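# Drop the towel into the pedal bin, lid closed

## Task

Get the towel inside the pedal bin and leave the bin's lid fallen shut.

## Robot and tools

Robot: two UR-type arms on a table, left_arm (base near scene y = +0.549 m) and right_arm (base near y = -0.572 m). Each carries a 16-motor four-digit hand: right_arm a right hand, left_arm its mirror-image left hand. Each hand has a wrist camera (cam_left_wrist, cam_right_wrist); cam_high is fixed on a stand behind the arms. The task fails if anything ends up off the table.

Frames. Scene frame: origin at table-top height midway between the arms, +z up, +x out over the table, +y toward left_arm. Each arm reports its hand point (end_effector_position in m, end_effector_quat_wxyz, velocities in m/s and rad/s) in its own base frame, and offsets are along that base's axes. The hand point sits just past the index and middle knuckles. In hand-point axes, +z runs along straight fingers toward the tips, +y points out of the palm face (fingers curl toward +y), and +x crosses the palm away from the thumb on the right hand, toward the thumb on the left hand. Open fingertips reach about 0.13 m past the hand point. A rigid mast sticks out near the wrist and can strike things.

Row layout (shared by execute_actions and move): one list of 48 numbers covering both arms, always all 48. Order: left dx, dy, dz, rx, ry, rz; left hand's 16 places; left current_limit; left speed; then the same 24 for the right arm. dx..rz are an offset from that arm's current Hand target (not an absolute pose), in its base axes; 1.0 = 0.6 m for dx/dy/dz and 180 degrees for rx/ry/rz, which form a rotation vector turning about the Hand target position. Range -1 to 1. Six zeros re-request the current Hand target. In each hand's 16 places only the first four are used: grasp numbers a, b, c, d, each -1 to +1; the other 12 must be exactly 0 or the row is rejected. All four at 0 = open hand. a curls index and middle tips; b folds all three fingers at the knuckles; c swings the thumb across the palm and brings the index toward it; d curls the ring finger. Sending zeros is an open command, so to hold a grip repeat the last a, b, c, d. current_limit: -1 to +1 maps 0 to 550 mA motor current cap (start +0.4); speed: finger speed fraction (speed+1)/2 of 8.5 rad/s (start -0.6). Both persist.

execute_actions(actions, cameras): actions is a list of actions; each action is up to 15 rows, one row per 1/30 s step, shorter lists holding the last row. Every row of an action counts from the Hand target at that action's start, so repeating an offset keeps moving further. Images come back only when actions is empty or cameras names them (["all"], or names).

move(target, speed, blend, stop_force, zero, blocking, cameras): drives each hand point in a straight line toward its offset target. target: one 48-number row, or up to 15 rows, all counted from the same starting Hand targets. speed: m/s, 0.002 to 3.2, default 0.25 (turns at twice that in rad/s); one value or one per target. blend: corner-rounding radius in m for lists, 0 = stop at each. stop_force: N, 4 to 120, ends an arm's path on a wrist push of about that size; unreliable while the hand rotates; leave it out when backing away from contact. zero (true by default) re-zeros before the move. blocking=false returns early (not allowed with stop_force). Whole move capped at 10 s. Result adds a "move:" line: done, off_target, moving, held, fault, with limits such as paced or held. Paths ignore obstacles and the other arm.

wait(seconds 0-10), stop() to brake a running move, zoom_image(camera, region [x0,y0,x1,y1] in pixels, at most 504 each way; cameras are 896x504 cam_high, 672x504 wrists), zero_wrist_force(arm), read_manual (licence text only), finished_scene (final; the towel must stay in the bin with lid shut without help).

Results: Hand target (last commanded pose, base for the next offsets; the hand often rests slightly short of it, and the next command re-requests it), joint positions and torques, Wrist force/torque in the hand's own axes, and per motor hand_goal, hand_measured, hand_current_ma, hand_state (moving, goal, blocked, overload). A HAND FAULT line cancels the remaining motion calls of that reply.

Cautions. Commanded orientation is clipped to within 32 degrees of the measured one per step. A force of roughly 150 N on an arm, or contact torque over the joint limits (elbow 142, wrists 51.3 N m), stops that arm for 10 s; stiff arms fault even slightly past firm contact, and faster moves hit harder. Keep the arms apart: a clearance check may hold commands, but contact between arms or a hand gripping the other hand can fail the scene. Avoid sweeping near an arm's own base. A finger motor held at 495 mA or more for 5 s shuts off for 10 s, dropping whatever it holds; do not squeeze harder than needed. Holding loads or stretching out heats motors (MOTOR HOT at 70 °C, brakes at 85 °C). Don't drop or fling the towel, slam the bin or lid, or push hard on fixed or heavy objects.

Each tool is called after "Request:" by a JSON object that holds its "op" and its "data".

## Session

Request:
{"op": "execute_actions", "data": {"actions": []}}

Scene clock: 0.00 s.
left_arm: end_effector_position=(+0.5110, -0.3255, +0.3836) hand_goal=(-0.754, +0.000, -0.576, -0.696, -0.754, +0.000, -0.576, -0.696, -0.754, +0.000, -0.576, -0.696, -0.714, -0.678, -0.226, -0.168) hand_measured=(-0.754, +0.000, -0.576, -0.696, -0.754, +0.000, -0.576, -0.696, -0.754, +0.000, -0.576, -0.696, -0.714, -0.678, -0.226, -0.168) hand_current_ma=(+0, +0, +0, +0, +0, +0, +0, +0, +0, +0, +0, +0, +0, +0, +0, +0) hand_state=(goal, goal, goal, goal, goal, goal, goal, goal, goal, goal, goal, goal, goal, goal, goal, goal) hand_current_limit=0.40 hand_speed=-0.60 end_effector_quat_wxyz=(+0.028, -0.636, +0.771, -0.026) | right_arm: end_effector_position=(+0.9652, -0.7275, +0.3382) hand_goal=(-0.754, +0.000, -0.576, -0.696, -0.754, +0.000, -0.576, -0.696, -0.754, +0.000, -0.576, -0.696, -0.714, -0.678, -0.226, -0.168) hand_measured=(-0.754, +0.000, -0.576, -0.696, -0.754, +0.000, -0.576, -0.696, -0.754, +0.000, -0.576, -0.696, -0.714, -0.678, -0.226, -0.168) hand_current_ma=(+0, +0, +0, +0, +0, +0, +0, +0, +0, +0, +0, +0, +0, +0, +0, +0) hand_state=(goal, goal, goal, goal, goal, goal, goal, goal, goal, goal, goal, goal, goal, goal, goal, goal) hand_current_limit=0.40 hand_speed=-0.60 end_effector_quat_wxyz=(+0.314, +0.703, +0.637, +0.020)
Joint positions: left_arm=[-0.768 -1.241 1.448 1.306 1.522 -0.575] | right_arm=[-0.831 -0.604 0.551 0.985 1.534 2.421]
Joint velocities: within noise
Joint torques (N m): no reading
Wrist force (N): no reading
Wrist torque (N m): no reading
Wrist force, peak (N): no reading
Hand target: left_arm +0.5110, -0.3255, +0.3836; +0.028, -0.636, +0.771, -0.026 | right_arm +0.9652, -0.7275, +0.3382; +0.314, +0.703, +0.637, +0.020

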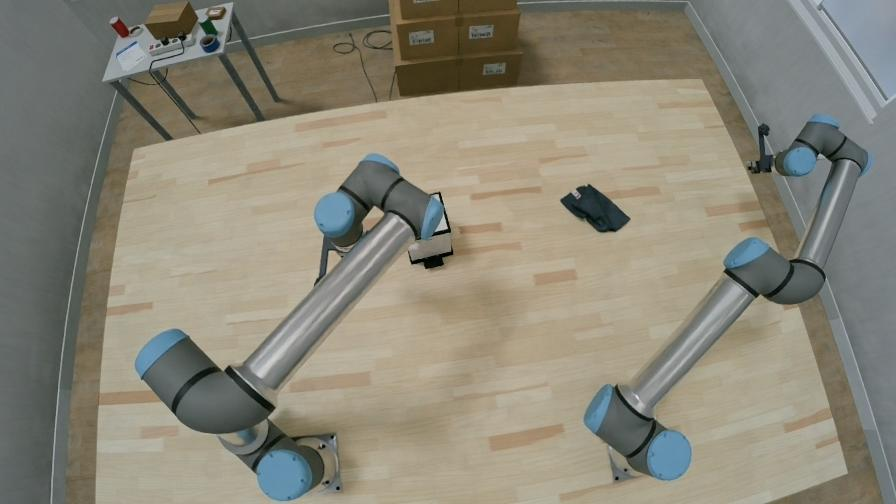

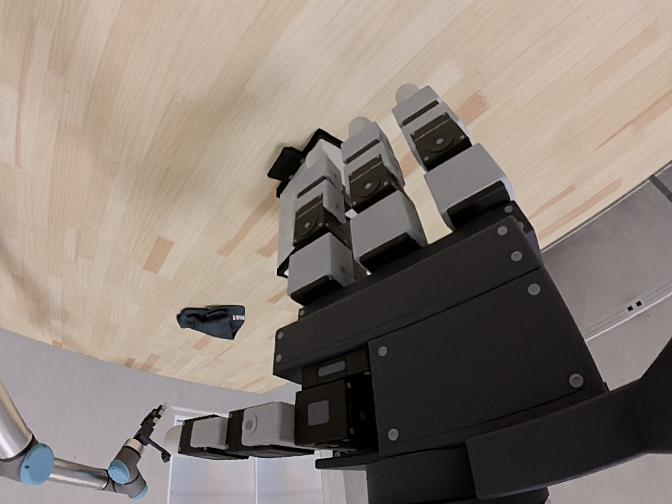

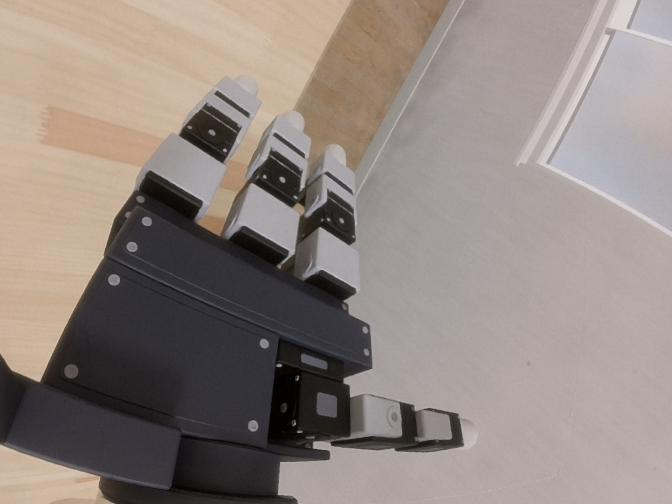

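Request:
{"op": "zoom_image", "data": {"camera": "cam_high", "region": [300, 130, 520, 290]}}

Request:
{"op": "zoom_image", "data": {"camera": "cam_high", "region": [530, 160, 660, 250]}}

Request:
{"op": "zoom_image", "data": {"camera": "cam_left_wrist", "region": [150, 100, 450, 360]}}

Scaled by 2.291 from the camera's 896x504 image, which has a finer 1280x720 frame.

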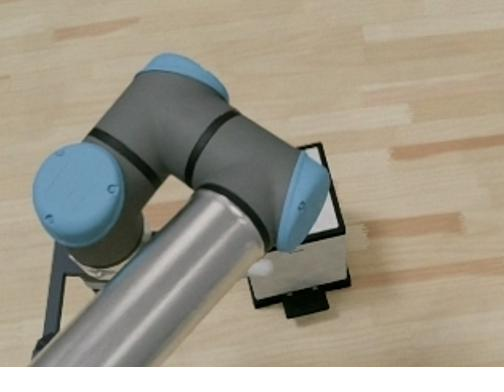

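Scaled by 3.877 from the camera's 896x504 image, which has a finer 1280x720 frame.

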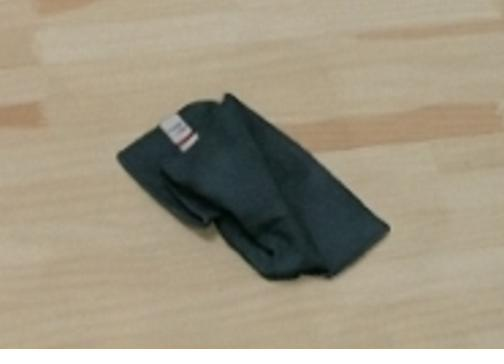

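Scaled by 1.680 from the camera's 672x504 image, which has a finer 960x720 frame.

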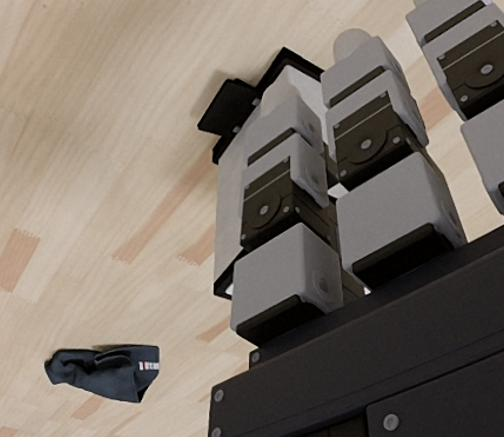

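Request:
{"op": "move", "data": {"target": [0.233,0.533,0.083,0,0,0, 0,0,0,0,0,0,0,0,0,0,0,0,0,0,0,0,0.4,-0.6, -0.397,0.499,0.27,-0.0145,0.2282,0.511, 0,0,0,0,0,0,0,0,0,0,0,0,0,0,0,0,0.4,-0.6], "speed": 0.35, "cameras": ["all"]}}

Scene clock: 343.60 s.
left_arm: end_effector_position=(+0.6508, -0.0057, +0.4334) hand_goal=(-0.750, +0.000, -0.580, -0.700, -0.750, +0.000, -0.580, -0.700, -0.750, +0.000, -0.580, -0.700, -0.710, -0.680, -0.230, -0.170) hand_measured=(-0.750, +0.000, -0.578, -0.698, -0.750, +0.000, -0.578, -0.698, -0.750, +0.000, -0.578, -0.698, -0.712, -0.678, -0.224, -0.168) hand_current_ma=(+0, +0, +1, +0, +0, +0, +1, +0, +0, +0, +1, +0, +0, +0, +3, +1) hand_state=(goal, goal, goal, goal, goal, goal, goal, goal, goal, goal, goal, goal, goal, goal, goal, goal) hand_current_limit=0.40 hand_speed=-0.60 end_effector_quat_wxyz=(+0.027, -0.636, +0.771, -0.026) | right_arm: end_effector_position=(+0.7270, -0.4281, +0.5003) hand_goal=(-0.750, +0.000, -0.580, -0.700, -0.750, +0.000, -0.580, -0.700, -0.750, +0.000, -0.580, -0.700, -0.710, -0.680, -0.230, -0.170) hand_measured=(-0.750, +0.000, -0.578, -0.698, -0.750, +0.000, -0.578, -0.698, -0.750, +0.000, -0.578, -0.698, -0.712, -0.678, -0.224, -0.168) hand_current_ma=(+0, +0, +0, +0, +0, +0, +0, +0, +0, +0, +0, +0, +0, +0, +1, +0) hand_state=(goal, goal, goal, goal, goal, goal, goal, goal, goal, goal, goal, goal, goal, goal, goal, goal) hand_current_limit=0.40 hand_speed=-0.60 end_effector_quat_wxyz=(+0.000, +0.001, +1.000, +0.000)
Joint positions: left_arm=[-0.242 -1.154 1.234 1.416 1.557 -0.05] | right_arm=[-0.831 -0.83 0.628 1.772 1.571 0.741]
Joint torques (N m): left_arm=[1.3 -79.16 -24.06 0.9 -1.12 -1.42] | right_arm=[-3.25 -83.72 -45.81 5.75 -3.55 -1.52]
Wrist force (N): left_arm=[-1.1 -0.1 0.1] | right_arm=[0.0 1.2 -0.5]
Wrist torque (N m): left_arm=[-0.08 0.20 0.10] | right_arm=[0.23 0.02 -0.01]
Wrist force, peak (N): left_arm=[-2.3 -0.2 0.0] | right_arm=[0.4 2.2 -1.3]
Hand target: left_arm +0.6508, -0.0057, +0.4334; +0.028, -0.636, +0.771, -0.026 | right_arm +0.7270, -0.4281, +0.5002; +0.000, +0.000, +1.000, +0.000
Off the commanded pose: left_arm 0.000 m, 0 deg | right_arm 0.000 m, 0 deg.
move: done

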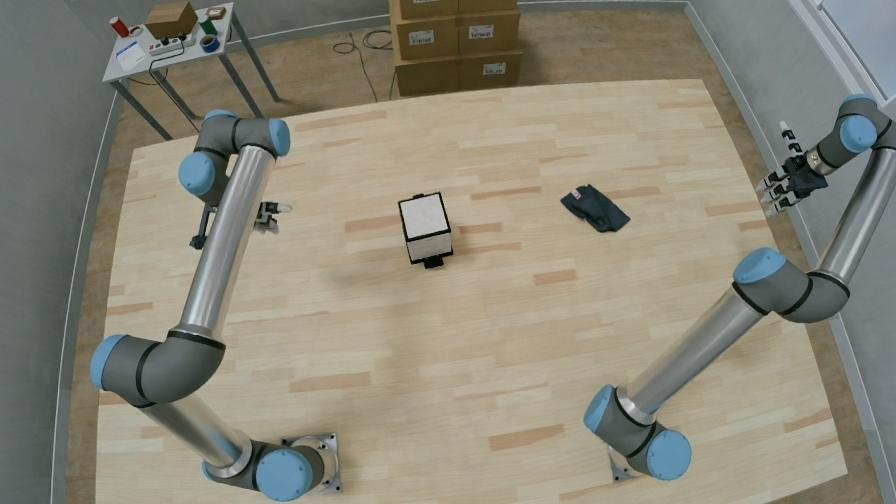

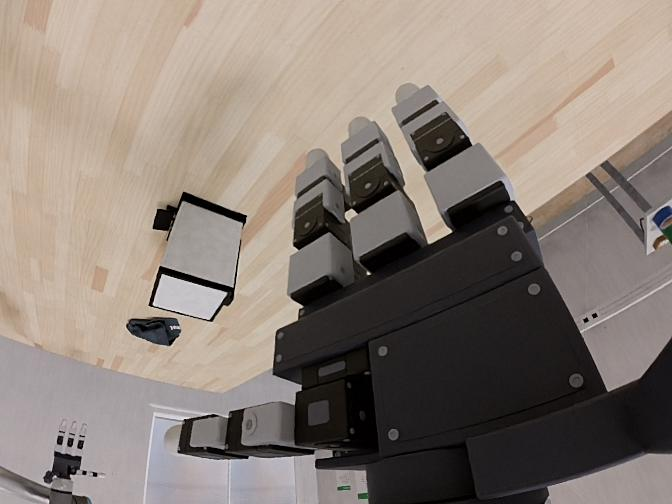

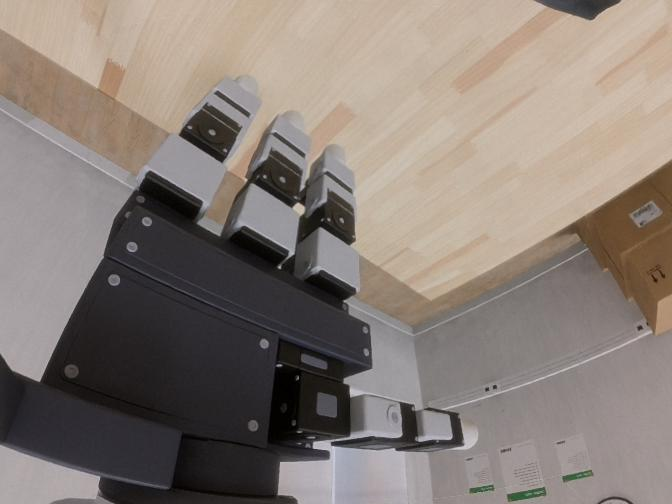

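Request:
{"op": "zoom_image", "data": {"camera": "cam_high", "region": [370, 170, 490, 290]}}

Request:
{"op": "zoom_image", "data": {"camera": "cam_left_wrist", "region": [110, 170, 270, 350]}}

Scaled by 4.200 from the camera's 896x504 image, which has a finer 1280x720 frame.

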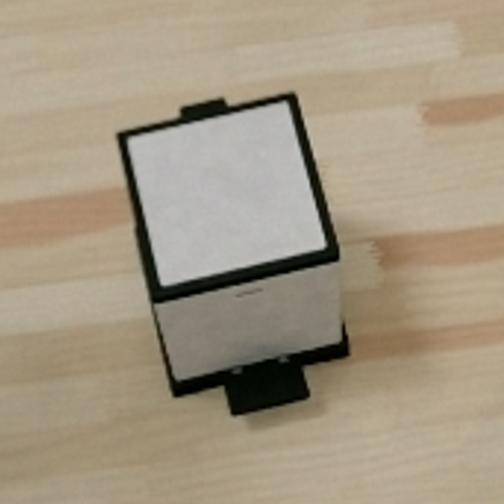

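Scaled by 2.800 from the camera's 672x504 image, which has a finer 960x720 frame.

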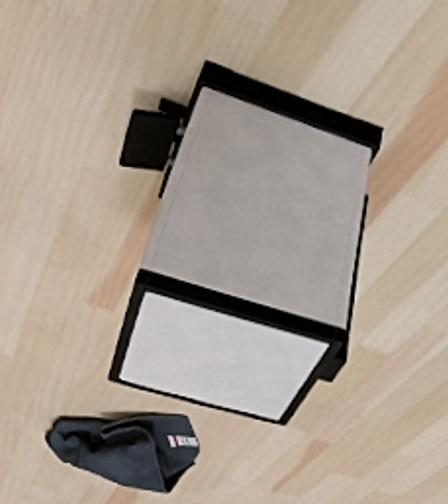

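Request:
{"op": "move", "data": {"target": [[-0.218,-0.7405,-0.1723,-0.0045,-0.0314,0.0956, 0,0,0,0,0,0,0,0,0,0,0,0,0,0,0,0,0.4,-0.6, 0.02,-0.156,-0.017,0,0,0.25, 0,0,0,0,0,0,0,0,0,0,0,0,0,0,0,0,0.4,-0.6],[-0.1363,-0.9438,-0.289,-0.0045,-0.0314,0.0956, 0,0,0,0,0,0,0,0,0,0,0,0,0,0,0,0,0.4,-0.6, 0.0417,-0.3117,-0.0333,0,0,0.5, 0,0,0,0,0,0,0,0,0,0,0,0,0,0,0,0,0.4,-0.6]], "speed": 0.35, "blend": 0.05, "cameras": ["all"]}}

Scene clock: 491.40 s.
left_arm: end_effector_position=(+0.5690, -0.5720, +0.2601) hand_goal=(-0.750, +0.000, -0.580, -0.700, -0.750, +0.000, -0.580, -0.700, -0.750, +0.000, -0.580, -0.700, -0.710, -0.680, -0.230, -0.170) hand_measured=(-0.750, +0.000, -0.578, -0.698, -0.750, +0.000, -0.578, -0.698, -0.750, +0.000, -0.578, -0.698, -0.710, -0.678, -0.224, -0.168) hand_current_ma=(+0, +0, +1, +0, +0, +0, +1, +0, +0, +0, +1, +0, +0, +0, +3, +1) hand_state=(goal, goal, goal, goal, goal, goal, goal, goal, goal, goal, goal, goal, goal, goal, goal, goal) hand_current_limit=0.40 hand_speed=-0.60 end_effector_quat_wxyz=(-0.064, +0.742, -0.665, +0.058) | right_arm: end_effector_position=(+0.7500, -0.6136, +0.4788) hand_goal=(-0.750, +0.000, -0.580, -0.700, -0.750, +0.000, -0.580, -0.700, -0.750, +0.000, -0.580, -0.700, -0.710, -0.680, -0.230, -0.170) hand_measured=(-0.748, +0.000, -0.578, -0.698, -0.748, +0.000, -0.578, -0.698, -0.748, +0.000, -0.578, -0.698, -0.708, -0.678, -0.224, -0.168) hand_current_ma=(+0, +0, +0, +0, +0, +0, +0, +0, +0, +0, +0, +0, +0, +0, +1, +0) hand_state=(goal, goal, goal, goal, goal, goal, goal, goal, goal, goal, goal, goal, goal, goal, goal, goal) hand_current_limit=0.40 hand_speed=-0.60 end_effector_quat_wxyz=(-0.013, +0.714, -0.659, +0.234)
Joint positions: left_arm=[-0.946 -0.935 1.193 1.227 1.42 -1.049] | right_arm=[-0.828 -0.555 0.035 1.622 1.509 -0.893]
Joint torques (N m): left_arm=[10.7 -85 -22.65 2.62 -1.08 2.59] | right_arm=[7.58 -98.57 -38.47 5.04 3.53 -3.64]
Wrist force (N): left_arm=[-0.4 -0.7 -0.5] | right_arm=[0.5 1.1 -0.9]
Wrist torque (N m): left_arm=[-0.07 0.11 0.16] | right_arm=[0.22 0.01 0.37]
Wrist force, peak (N): left_arm=[-4.1 -0.6 -0.1] | right_arm=[0.5 1.9 -1.0]
Hand target: left_arm +0.5690, -0.5719, +0.2600; -0.064, +0.742, -0.665, +0.058 | right_arm +0.7521, -0.6151, +0.4803; +0.000, +0.707, -0.707, +0.000
Off the commanded pose: left_arm 0.000 m, 0 deg | right_arm 0.003 m, 27 deg.
elbow stopped short (right arm): the move would have taken joint 3 (elbow) straighter than the controller allows.
move: off_target (right_arm)

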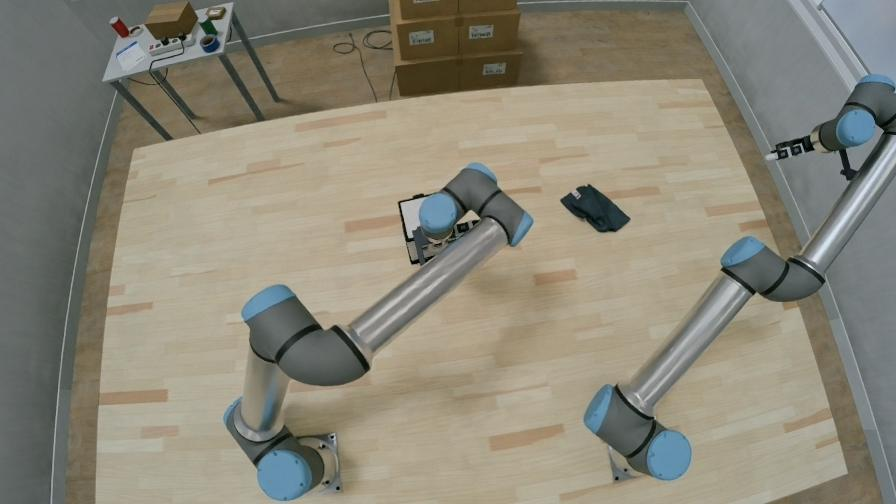

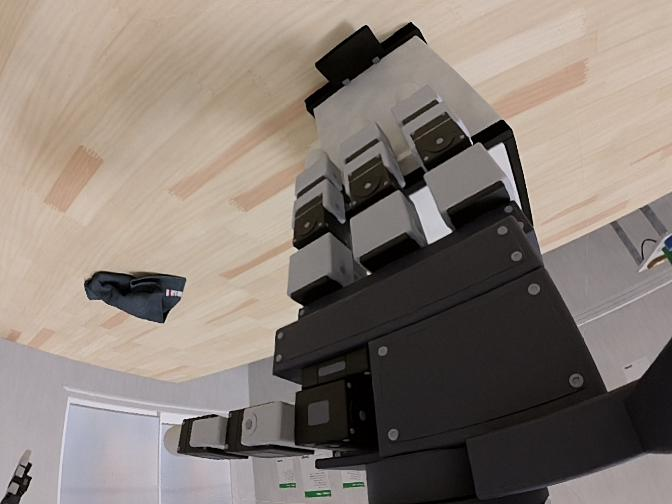

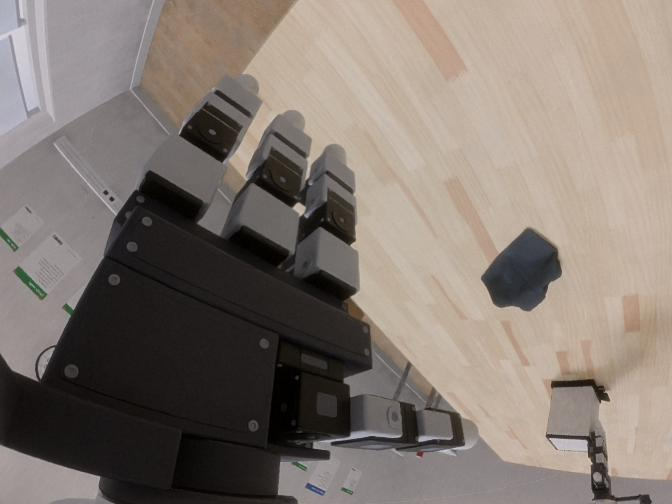

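Request:
{"op": "zoom_image", "data": {"camera": "cam_right_wrist", "region": [460, 210, 660, 490]}}

Request:
{"op": "zoom_image", "data": {"camera": "cam_left_wrist", "region": [270, 10, 540, 250]}}

Scaled by 1.800 from the camera's 672x504 image, which has a finer 960x720 frame.

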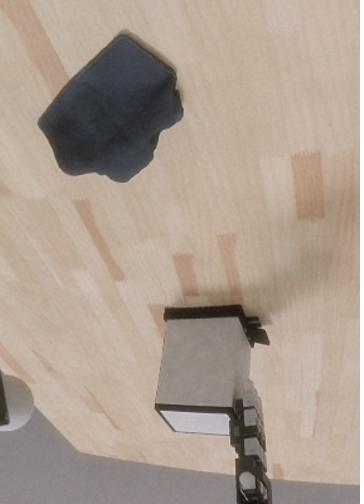

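Scaled by 1.867 from the camera's 672x504 image, which has a finer 960x720 frame.

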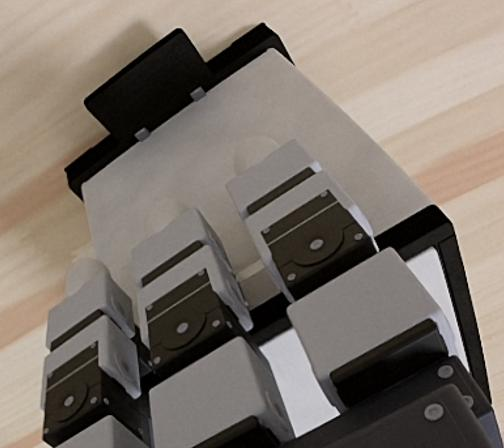

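Request:
{"op": "move", "data": {"target": [[0.0083,0.06,-0.07,0.0024,-0.0221,0, 0,0.06,0,0,0,0,0,0,0,0,0,0,0,0,0,0,0.75,-0.6, 0.16,0.58,-0.1,-0.027,-0.207,-0.0355, 0.25,0.25,0.75,0,0,0,0,0,0,0,0,0,0,0,0,0,0.4,-0.6],[0.0083,0.06,-0.1367,0.0024,-0.0221,0, 0,0.06,0,0,0,0,0,0,0,0,0,0,0,0,0,0,0.75,-0.6, 0.388,0.8585,-0.267,-0.0545,-0.4141,-0.0711, 0.25,0.25,0.75,0,0,0,0,0,0,0,0,0,0,0,0,0,0.4,-0.6]], "speed": 0.3, "blend": 0.08, "cameras": ["all"]}}

Scene clock: 689.10 s.
left_arm: end_effector_position=(+0.5705, -0.5546, +0.2415) hand_goal=(-0.670, +0.000, -0.598, -0.712, -0.646, +0.000, -0.568, -0.700, -0.660, +0.000, -0.580, -0.712, -0.710, -0.680, -0.230, -0.182) hand_measured=(-0.784, -0.014, -0.520, -0.710, -0.646, +0.000, -0.570, -0.698, -0.660, +0.000, -0.578, -0.710, -0.710, -0.678, -0.224, -0.178) hand_current_ma=(-290, -6, +139, +1, +0, +0, +0, +0, +0, +0, +0, +0, +0, +0, +3, +1) hand_state=(blocked, goal, blocked, goal, goal, goal, goal, goal, goal, goal, goal, goal, goal, goal, goal, goal) hand_current_limit=0.75 hand_speed=-0.60 end_effector_quat_wxyz=(-0.076, +0.741, -0.664, +0.070) | right_arm: end_effector_position=(+0.8171, -0.3765, +0.4388) hand_goal=(-0.176, +0.000, -0.018, -0.512, -0.250, +0.000, -0.130, -0.562, -0.588, +0.000, -0.580, -0.726, +0.540, -0.680, -0.042, -0.070) hand_measured=(-0.182, +0.000, -0.024, -0.514, -0.254, +0.000, -0.134, -0.566, -0.586, +0.000, -0.578, -0.724, +0.536, -0.678, -0.040, -0.072) hand_current_ma=(-1, +0, -1, +0, +0, +0, +0, +0, +0, +0, +0, +0, +0, +0, +0, +0) hand_state=(goal, goal, goal, goal, goal, goal, goal, goal, goal, goal, goal, goal, goal, goal, goal, goal) hand_current_limit=0.40 hand_speed=-0.60 end_effector_quat_wxyz=(-0.139, +0.659, -0.696, +0.250)
Joint positions: left_arm=[-0.941 -0.956 1.255 1.166 1.393 -1.04] | right_arm=[-0.651 -0.95 0.815 1.155 1.384 -0.545]
Joint torques (N m): left_arm=[-0.16 -76 -32.75 3.68 -0.31 0.03] | right_arm=[7.26 -84.3 -35.36 1.5 3.51 0.22]
Wrist force (N): left_arm=[0.4 2.0 -19.1] | right_arm=[0.1 1.3 -1.5]
Wrist torque (N m): left_arm=[1.94 0.52 0.29] | right_arm=[0.40 -0.02 0.37]
Wrist force, peak (N): left_arm=[27.5 47.8 -143.8] | right_arm=[2.2 2.0 -0.8]
Hand target: left_arm +0.5705, -0.5546, +0.2415; -0.076, +0.741, -0.664, +0.070 (not the last commanded pose) | right_arm +0.8171, -0.3764, +0.4387; -0.139, +0.659, -0.696, +0.250 (not the last commanded pose)
Off the commanded pose: left_arm 0.066 m, 2 deg | right_arm 0.344 m, 44 deg.
FORCE FAULT: contact force on the left arm reached its limit, and that arm stopped. The contact can be on any part of that arm, not only on its tool. That arm's remaining commands of this call were not run. That arm is still stopped at the end of this call. That arm stays stopped for about 9 more seconds. Until then a move that you send moves the other arm only, and its call returns only when the move has ended. Once the stop has ended, the next robot result says so. If the stop ends while you think or write, that arm runs what you send next, counted from a new Hand target: where the arm stands when the stop ends. While its stop runs, that arm, its gripper or tool too, takes no new command. Until it ends, the stop uses up actions while you think or wait. An arm that is not stopped still takes commands.
move: fault (left_arm), off_target (right_arm; braked at the fault stop of left_arm); path passed 0 of 2 targets

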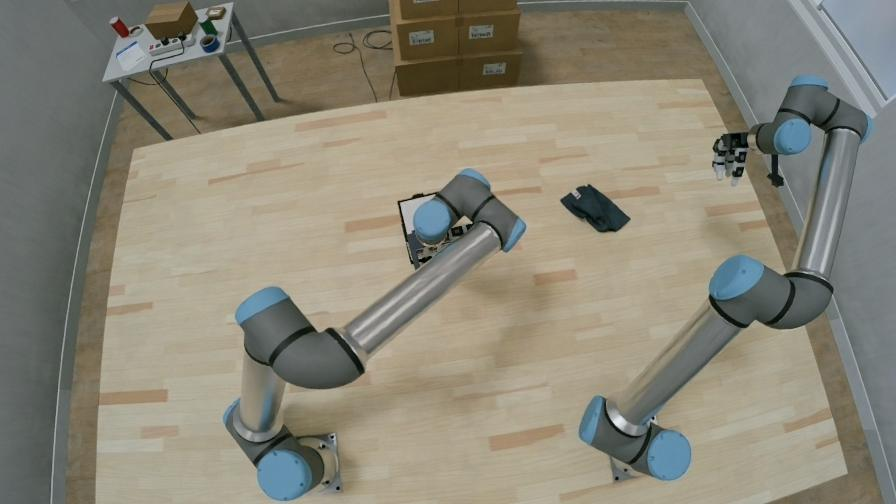

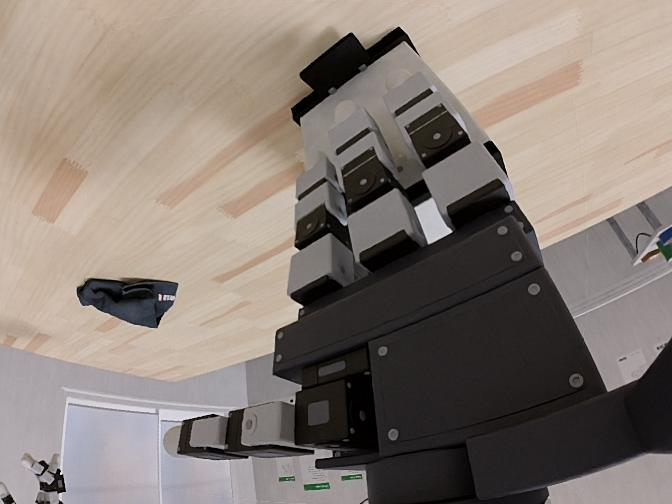

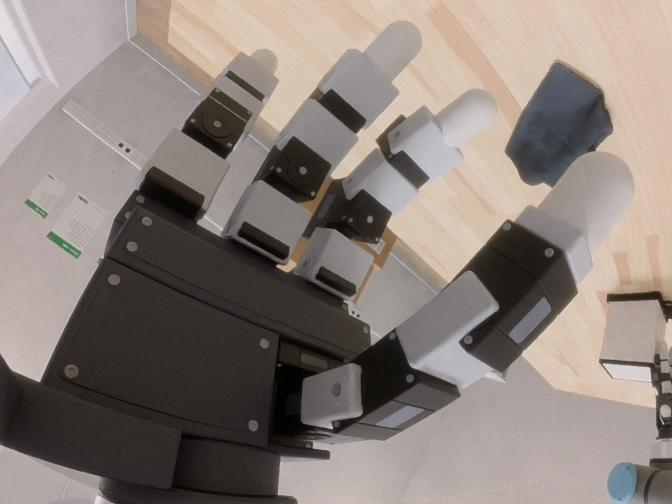

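Request:
{"op": "move", "data": {"target": [[0,0,0.2,0,0,0, 0,0,0,0,0,0,0,0,0,0,0,0,0,0,0,0,0.75,-0.6, 0.1,0.16,-0.05,-0.0005,-0.12,-0.0173, 0.25,0.25,0.75,0,0,0,0,0,0,0,0,0,0,0,0,0,0.4,-0.6],[-0.12,0.12,0.23,0.0752,0.0333,-0.494, 0,0,0,0,0,0,0,0,0,0,0,0,0,0,0,0,0.75,-0.6, 0.2798,0.4608,-0.198,-0.001,-0.2401,-0.0346, 0.25,0.25,0.75,0,0,0,0,0,0,0,0,0,0,0,0,0,0.4,-0.6]], "speed": 0.3, "blend": 0.02, "cameras": ["all"]}}

Scene clock: 805.87 s.
left_arm: end_effector_position=(+0.4984, -0.4826, +0.3795) hand_goal=(-0.750, +0.000, -0.580, -0.700, -0.750, +0.000, -0.580, -0.700, -0.750, +0.000, -0.580, -0.700, -0.710, -0.680, -0.230, -0.170) hand_measured=(-0.750, -0.002, -0.576, -0.702, -0.746, +0.000, -0.578, -0.698, -0.746, +0.000, -0.578, -0.702, -0.710, -0.678, -0.224, -0.170) hand_current_ma=(+0, +0, +1, +0, +1, +0, +1, +0, +1, +0, +0, +0, +0, +0, +3, +0) hand_state=(goal, goal, goal, goal, goal, goal, goal, goal, goal, goal, goal, goal, goal, goal, goal, goal) hand_current_limit=0.75 hand_speed=-0.60 end_effector_quat_wxyz=(+0.053, -0.055, +0.997, +0.003) | right_arm: end_effector_position=(+0.9850, -0.0999, +0.3197) hand_goal=(-0.176, +0.000, -0.018, -0.512, -0.250, +0.000, -0.130, -0.562, -0.588, +0.000, -0.580, -0.726, +0.540, -0.680, -0.042, -0.070) hand_measured=(-0.174, +0.000, -0.020, -0.514, -0.246, +0.000, -0.132, -0.566, -0.582, +0.000, -0.578, -0.724, +0.538, -0.678, -0.040, -0.072) hand_current_ma=(+0, +0, +0, +0, +0, +0, +0, +0, +1, +0, +0, +0, +0, +0, +0, +0) hand_state=(goal, goal, goal, goal, goal, goal, goal, goal, goal, goal, goal, goal, goal, goal, goal, goal) hand_current_limit=0.40 hand_speed=-0.60 end_effector_quat_wxyz=(+0.370, -0.483, +0.629, -0.483)
Joint positions: left_arm=[-1.076 -1.071 1.223 1.379 1.473 0.388] | right_arm=[-0.313 -1.174 1.465 -0.028 1.521 -0.014]
Joint torques (N m): left_arm=[10.12 -59.38 -48.03 2.13 -1.09 1.98] | right_arm=[-3.59 -92.19 -48.22 -0.83 -3.61 -3.29]
Wrist force (N): left_arm=[-1.4 0.2 0.3] | right_arm=[0.2 0.8 -1.5]
Wrist torque (N m): left_arm=[-0.03 0.24 0.04] | right_arm=[0.19 -0.02 0.21]
Wrist force, peak (N): left_arm=[0.2 2.1 -19.7] | right_arm=[2.0 1.8 -1.7]
Hand target: left_arm +0.4985, -0.4826, +0.3795; +0.053, -0.054, +0.997, +0.003 | right_arm +0.9850, -0.1000, +0.3199; +0.371, -0.483, +0.629, -0.483
Off the commanded pose: left_arm 0.000 m, 0 deg | right_arm 0.000 m, 0 deg.
FORCE FAULT, CONTINUED: the left arm's stop, for the force fault that an earlier result reported, is over. The rest of the stop counts as 18 of the actions that you can send in this scene. The stop ended before this call began, so that arm ran this call's commands, counted from a new Hand target: where the arm stood when the stop ended. During its stop the left arm's controller moved it back a little.
move: done

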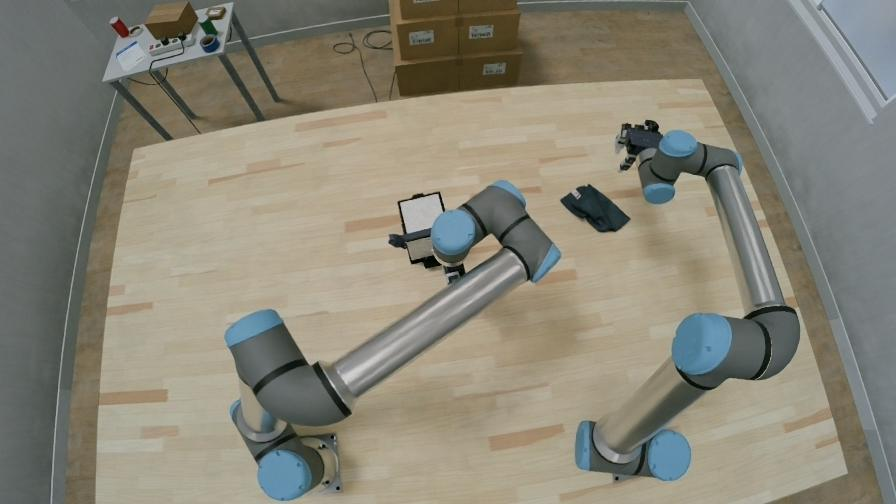

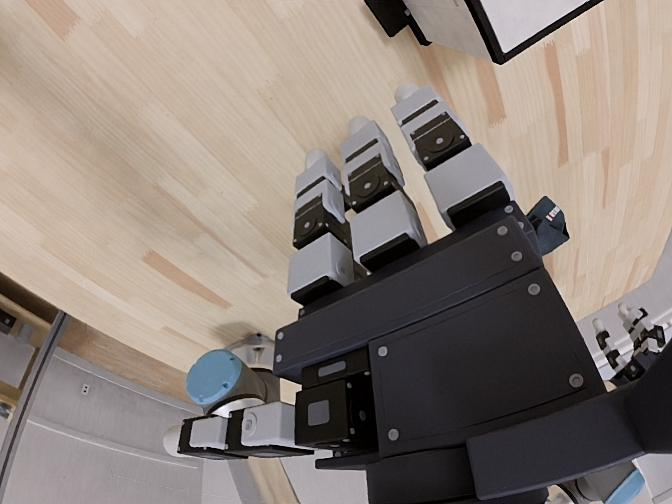

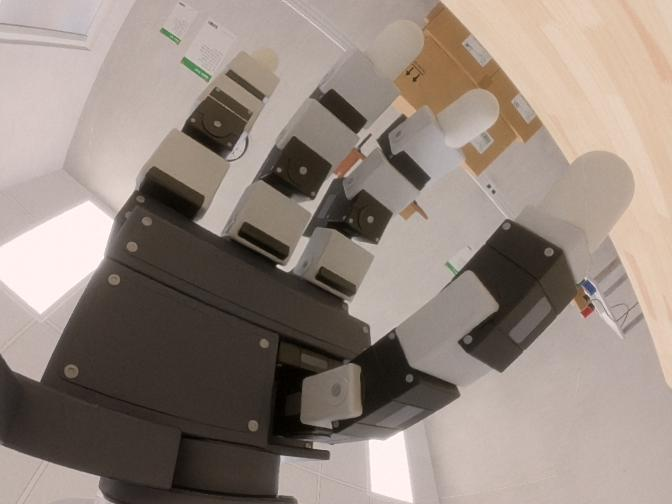

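Request:
{"op": "zoom_image", "data": {"camera": "cam_left_wrist", "region": [340, 0, 620, 130]}}

Scaled by 1.800 from the camera's 672x504 image, which has a finer 960x720 frame.

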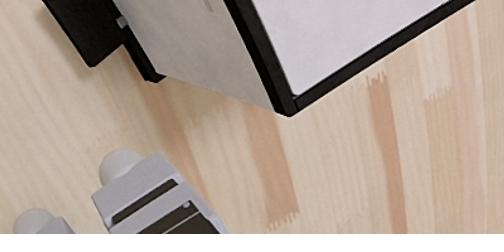

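Request:
{"op": "move", "data": {"target": [0.1142,0.0477,-0.3075,0,0,0, 0.6,0,0,0,0,0,0,0,0,0,0,0,0,0,0,0,0.75,-0.6, 0,0.02,-0.3,0,0,0, 0.25,0.25,0.75,0,0,0,0,0,0,0,0,0,0,0,0,0,0.4,-0.6], "speed": 0.15, "cameras": ["all"]}}

Request:
{"op": "zoom_image", "data": {"camera": "cam_high", "region": [540, 90, 720, 250]}}

Request:
{"op": "zoom_image", "data": {"camera": "cam_high", "region": [370, 170, 550, 300]}}

Request:
{"op": "zoom_image", "data": {"camera": "cam_left_wrist", "region": [290, 0, 570, 200]}}

Scene clock: 860.37 s.
left_arm: end_effector_position=(+0.5671, -0.4539, +0.1949) hand_goal=(-0.810, +0.000, -0.040, -0.130, -0.600, +0.000, +0.380, +0.170, -0.810, +0.000, -0.580, -0.640, -0.770, -0.680, -0.230, -0.080) hand_measured=(-0.806, -0.002, -0.044, -0.134, -0.604, +0.000, +0.374, +0.168, -0.806, +0.000, -0.578, -0.642, -0.768, -0.678, -0.224, -0.080) hand_current_ma=(+1, +0, -1, -1, -1, +0, -2, -1, +1, +0, +0, +0, +0, +0, +3, +0) hand_state=(goal, goal, goal, goal, goal, goal, goal, goal, goal, goal, goal, goal, goal, goal, goal, goal) hand_current_limit=0.75 hand_speed=-0.60 end_effector_quat_wxyz=(+0.053, -0.054, +0.997, +0.003) | right_arm: end_effector_position=(+0.9849, -0.0879, +0.1398) hand_goal=(-0.176, +0.000, -0.018, -0.512, -0.250, +0.000, -0.130, -0.562, -0.588, +0.000, -0.580, -0.726, +0.540, -0.680, -0.042, -0.070) hand_measured=(-0.174, +0.000, -0.020, -0.514, -0.246, +0.000, -0.132, -0.566, -0.580, +0.000, -0.578, -0.724, +0.538, -0.678, -0.040, -0.072) hand_current_ma=(+0, +0, +0, +0, +0, +0, +0, +0, +1, +0, +0, +0, +0, +0, +0, +0) hand_state=(goal, goal, goal, goal, goal, goal, goal, goal, goal, goal, goal, goal, goal, goal, goal, goal) hand_current_limit=0.40 hand_speed=-0.60 end_effector_quat_wxyz=(+0.370, -0.483, +0.629, -0.483)
Joint positions: left_arm=[-0.978 -0.938 1.346 1.114 1.477 0.486] | right_arm=[-0.297 -1.052 1.627 -0.313 1.536 -0.01]
Joint torques (N m): left_arm=[-6.71 -84.08 -44.99 7.83 1.01 -2.12] | right_arm=[-2.82 -94.68 -43.52 -0.39 0.66 3.01]
Wrist force (N): left_arm=[-0.4 0.4 0.0] | right_arm=[0.3 0.9 -1.2]
Wrist torque (N m): left_arm=[0.17 0.10 0.08] | right_arm=[0.16 -0.05 0.12]
Wrist force, peak (N): left_arm=[-0.5 -0.6 -2.5] | right_arm=[0.0 2.7 -0.8]
Hand target: left_arm +0.5671, -0.4539, +0.1950; +0.053, -0.054, +0.997, +0.003 | right_arm +0.9850, -0.0880, +0.1399; +0.371, -0.483, +0.629, -0.483
Off the commanded pose: left_arm 0.000 m, 0 deg | right_arm 0.000 m, 0 deg.
move: done

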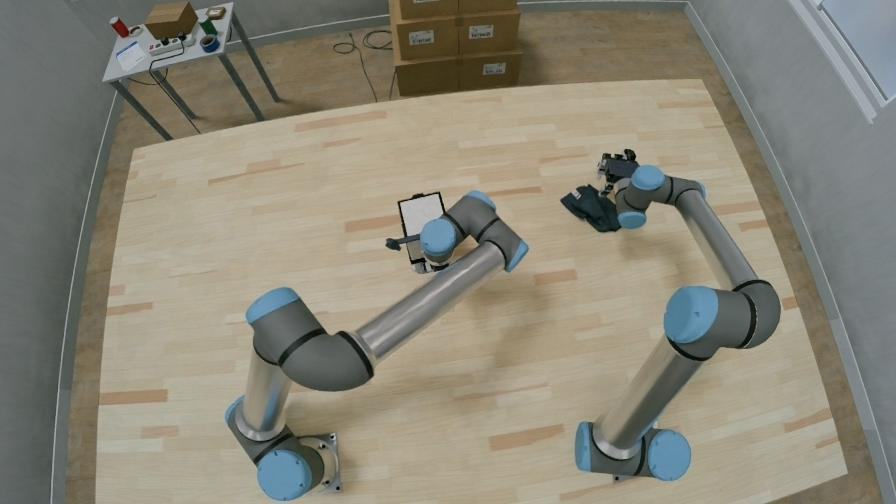

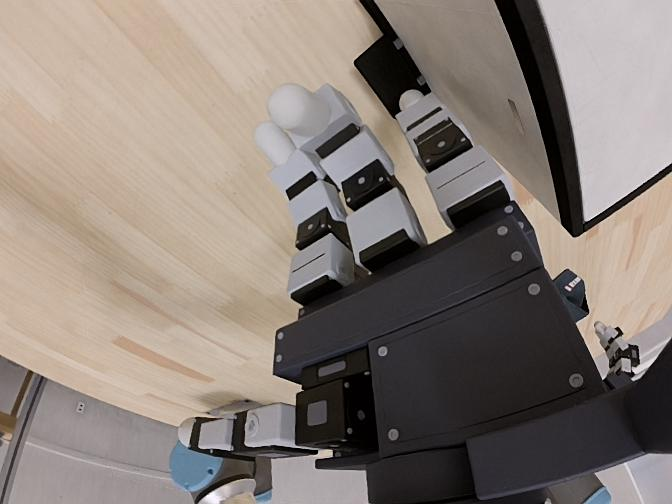

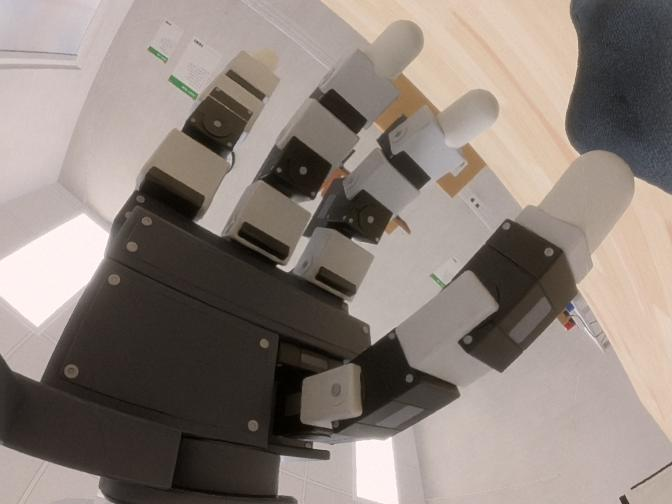

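Scaled by 2.800 from the camera's 896x504 image, which has a finer 1280x720 frame.

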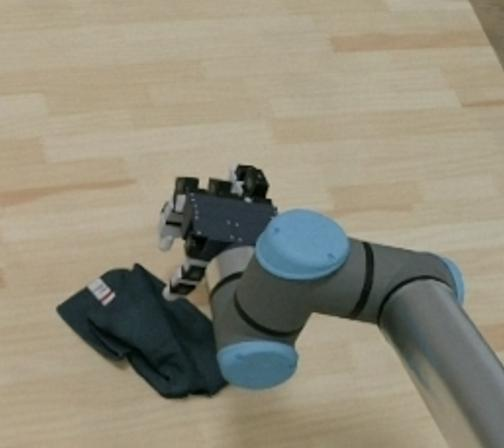

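Scaled by 2.800 from the camera's 896x504 image, which has a finer 1280x720 frame.

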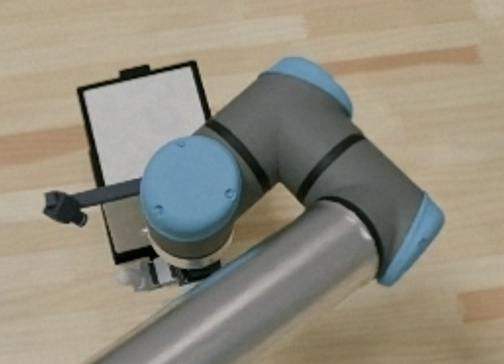

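Scaled by 1.800 from the camera's 672x504 image, which has a finer 960x720 frame.

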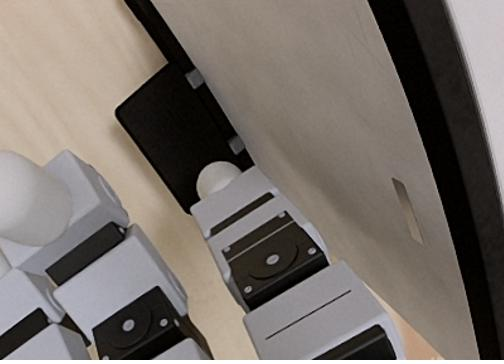

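Request:
{"op": "zoom_image", "data": {"camera": "cam_high", "region": [555, 140, 655, 240]}}

Scaled by 5.040 from the camera's 896x504 image, which has a finer 1280x720 frame.

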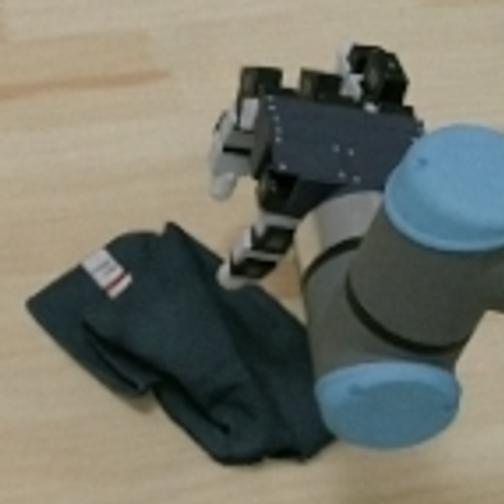

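Request:
{"op": "move", "data": {"target": [0,0,0,0,0,0, 0.6,0,0,0,0,0,0,0,0,0,0,0,0,0,0,0,0.75,-0.6, -0.005,0,-0.1467,0,0,0, 0.25,0.25,0.75,0,0,0,0,0,0,0,0,0,0,0,0,0,0.4,-0.6], "speed": 0.05, "stop_force": 12, "cameras": ["cam_high","cam_right_wrist"]}}

Request:
{"op": "zoom_image", "data": {"camera": "cam_high", "region": [555, 140, 655, 240]}}

Scene clock: 915.10 s.
left_arm: end_effector_position=(+0.5671, -0.4539, +0.1950) hand_goal=(-0.810, +0.000, -0.040, -0.130, -0.600, +0.000, +0.380, +0.170, -0.810, +0.000, -0.580, -0.640, -0.770, -0.680, -0.230, -0.080) hand_measured=(-0.806, -0.002, -0.044, -0.134, -0.604, +0.000, +0.374, +0.168, -0.806, +0.000, -0.578, -0.642, -0.768, -0.678, -0.224, -0.080) hand_current_ma=(+1, +0, -1, -1, -1, +0, -2, -1, +1, +0, +0, +0, +0, +0, +3, +0) hand_state=(goal, goal, goal, goal, goal, goal, goal, goal, goal, goal, goal, goal, goal, goal, goal, goal) hand_current_limit=0.75 hand_speed=-0.60 end_effector_quat_wxyz=(+0.053, -0.054, +0.997, +0.003) | right_arm: end_effector_position=(+0.9821, -0.0880, +0.0538) hand_goal=(-0.176, +0.000, -0.018, -0.512, -0.250, +0.000, -0.130, -0.562, -0.588, +0.000, -0.580, -0.726, +0.540, -0.680, -0.042, -0.070) hand_measured=(-0.190, +0.000, -0.002, -0.498, -0.246, +0.000, -0.132, -0.566, -0.580, +0.000, -0.578, -0.724, +0.538, -0.680, -0.044, -0.068) hand_current_ma=(-4, +0, +5, +4, +0, +0, +0, +0, +1, +0, +0, +0, +0, +0, +0, +0) hand_state=(goal, goal, goal, goal, goal, goal, goal, goal, goal, goal, goal, goal, goal, goal, goal, goal) hand_current_limit=0.40 hand_speed=-0.60 end_effector_quat_wxyz=(+0.371, -0.483, +0.629, -0.483)
Joint positions: left_arm=[-0.978 -0.939 1.346 1.114 1.477 0.486] | right_arm=[-0.299 -0.971 1.678 -0.444 1.534 -0.01]
Joint torques (N m): left_arm=[-11.81 -88.78 -45.06 8.34 -1.44 -2.17] | right_arm=[2.19 -89.44 -36.52 -1.52 -0.1 -3.44]
Wrist force (N): left_arm=[-0.3 0.3 -0.1] | right_arm=[0.0 -6.6 -4.6]
Wrist torque (N m): left_arm=[0.15 0.08 0.11] | right_arm=[-0.08 -0.07 0.32]
Wrist force, peak (N): left_arm=[-0.6 0.7 0.2] | right_arm=[0.6 -18.2 -8.0]
Hand target: left_arm +0.5671, -0.4539, +0.1950; +0.053, -0.054, +0.997, +0.003 | right_arm +0.9821, -0.0880, +0.0538; +0.371, -0.483, +0.629, -0.483 (not the last commanded pose)
Off the commanded pose: left_arm 0.000 m, 0 deg | right_arm 0.002 m, 0 deg.
move: contact (right_arm)
Images, in order (width x height): cam_high 896x504, cam_right_wrist 672x504.

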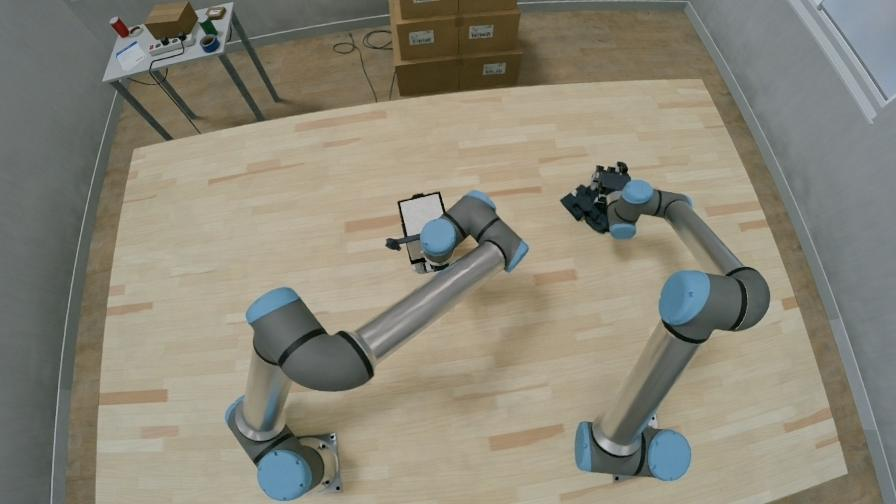

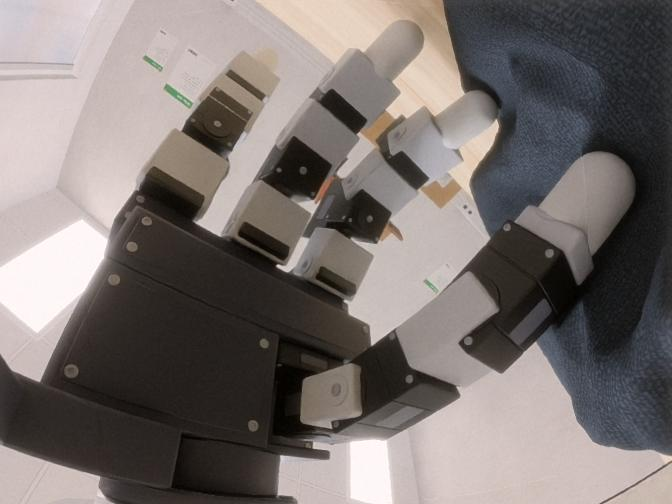

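Scaled by 5.040 from the camera's 896x504 image, which has a finer 1280x720 frame.

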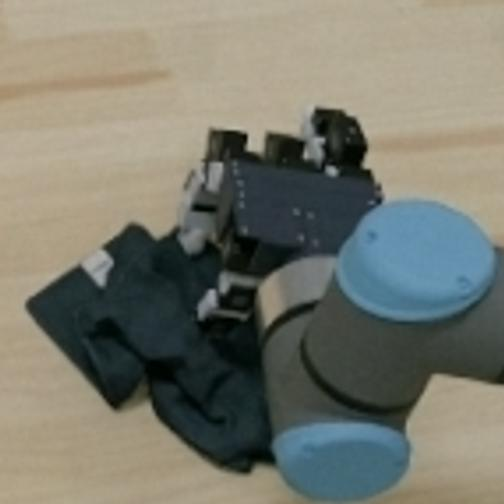

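Request:
{"op": "move", "data": {"target": [[0,0,0,0,0,0, 0.6,0,0,0,0,0,0,0,0,0,0,0,0,0,0,0,0.75,-0.6, 0,0,0,0,0,0, 0.25,0.5,0.75,0,0,0,0,0,0,0,0,0,0,0,0,0,0.6,-0.75],[0,0,0,0,0,0, 0.6,0,0,0,0,0,0,0,0,0,0,0,0,0,0,0,0.75,-0.6, 0,0,0,0,0,0, 0.2,0.75,0.8,0,0,0,0,0,0,0,0,0,0,0,0,0,0.6,-0.75]], "speed": 0.05, "cameras": ["cam_high","cam_right_wrist"]}}

Request:
{"op": "zoom_image", "data": {"camera": "cam_high", "region": [555, 140, 655, 240]}}

Scene clock: 937.97 s.
left_arm: end_effector_position=(+0.5671, -0.4539, +0.1950) hand_goal=(-0.810, +0.000, -0.040, -0.130, -0.600, +0.000, +0.380, +0.170, -0.810, +0.000, -0.580, -0.640, -0.770, -0.680, -0.230, -0.080) hand_measured=(-0.806, -0.002, -0.044, -0.134, -0.604, +0.000, +0.374, +0.168, -0.806, +0.000, -0.578, -0.642, -0.768, -0.678, -0.224, -0.080) hand_current_ma=(+1, +0, -1, -1, -1, +0, -2, -1, +1, +0, +0, +0, +0, +0, +3, +0) hand_state=(goal, goal, goal, goal, goal, goal, goal, goal, goal, goal, goal, goal, goal, goal, goal, goal) hand_current_limit=0.75 hand_speed=-0.60 end_effector_quat_wxyz=(+0.053, -0.054, +0.997, +0.003) | right_arm: end_effector_position=(+0.9821, -0.0880, +0.0539) hand_goal=(+0.522, +0.000, -0.186, -0.660, +0.612, +0.000, -0.110, -0.650, +0.154, +0.000, -0.580, -0.830, +0.630, -0.680, -0.030, -0.170) hand_measured=(-0.120, +0.000, -0.068, -0.558, +0.602, +0.002, -0.116, -0.654, +0.078, +0.000, -0.604, -0.842, +0.626, -0.682, -0.032, -0.172) hand_current_ma=(-440, +0, +216, +165, -2, +0, -1, +0, -102, +0, -10, -3, +0, +0, +0, +0) hand_state=(blocked, goal, blocked, blocked, goal, goal, goal, goal, blocked, goal, blocked, goal, goal, goal, goal, goal) hand_current_limit=0.60 hand_speed=-0.75 end_effector_quat_wxyz=(+0.371, -0.483, +0.629, -0.483)
Joint positions: left_arm=[-0.978 -0.939 1.346 1.114 1.477 0.486] | right_arm=[-0.299 -0.971 1.678 -0.444 1.534 -0.01]
Joint torques (N m): left_arm=[-11.17 -88.12 -44.61 8.39 -1.46 -2.06] | right_arm=[3.76 -39.18 0.05 8.21 3.06 -2.72]
Wrist force (N): left_arm=[-0.3 0.5 0.2] | right_arm=[-0.1 -30.8 -7.4]
Wrist torque (N m): left_arm=[0.16 0.09 0.09] | right_arm=[0.97 -0.20 0.75]
Wrist force, peak (N): left_arm=[-0.6 0.7 0.2] | right_arm=[0.1 -31.2 -7.4]
Hand target: left_arm +0.5671, -0.4539, +0.1950; +0.053, -0.054, +0.997, +0.003 | right_arm +0.9821, -0.0880, +0.0538; +0.371, -0.483, +0.629, -0.483
Off the commanded pose: left_arm 0.000 m, 0 deg | right_arm 0.000 m, 0 deg.
move: done
Images, in order (width x height): cam_high 896x504, cam_right_wrist 672x504.

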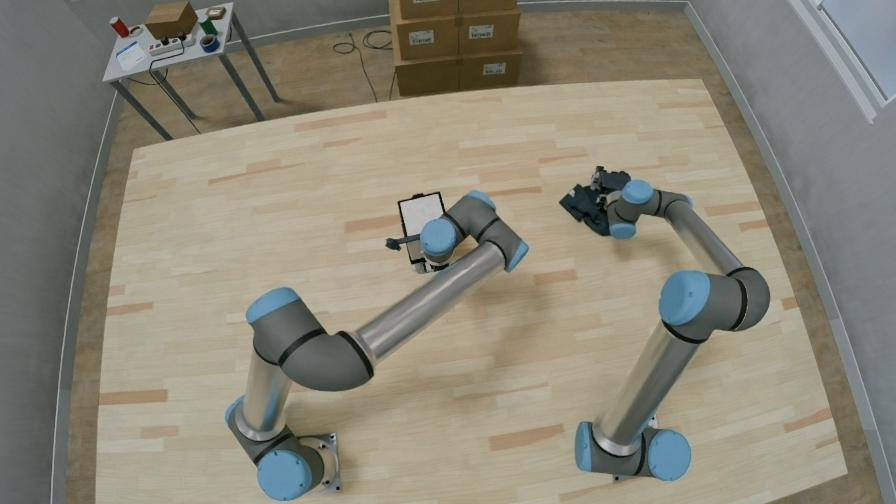

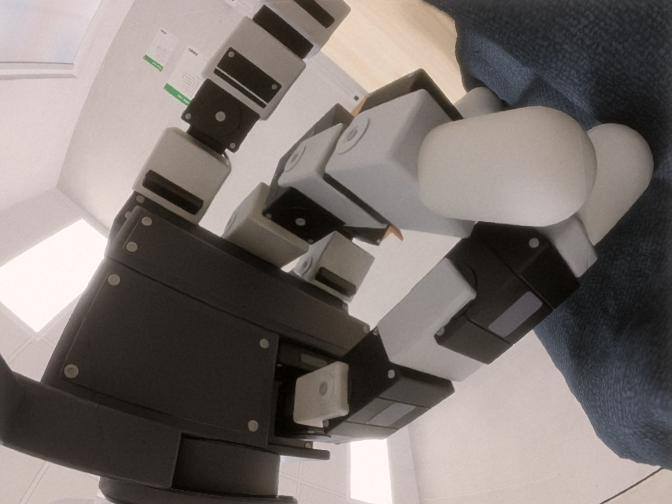

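Scaled by 5.040 from the camera's 896x504 image, which has a finer 1280x720 frame.

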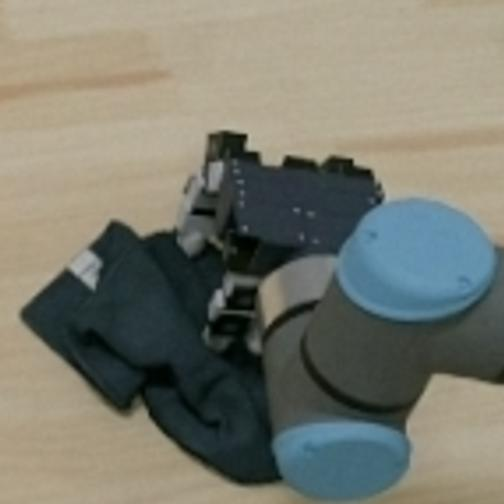

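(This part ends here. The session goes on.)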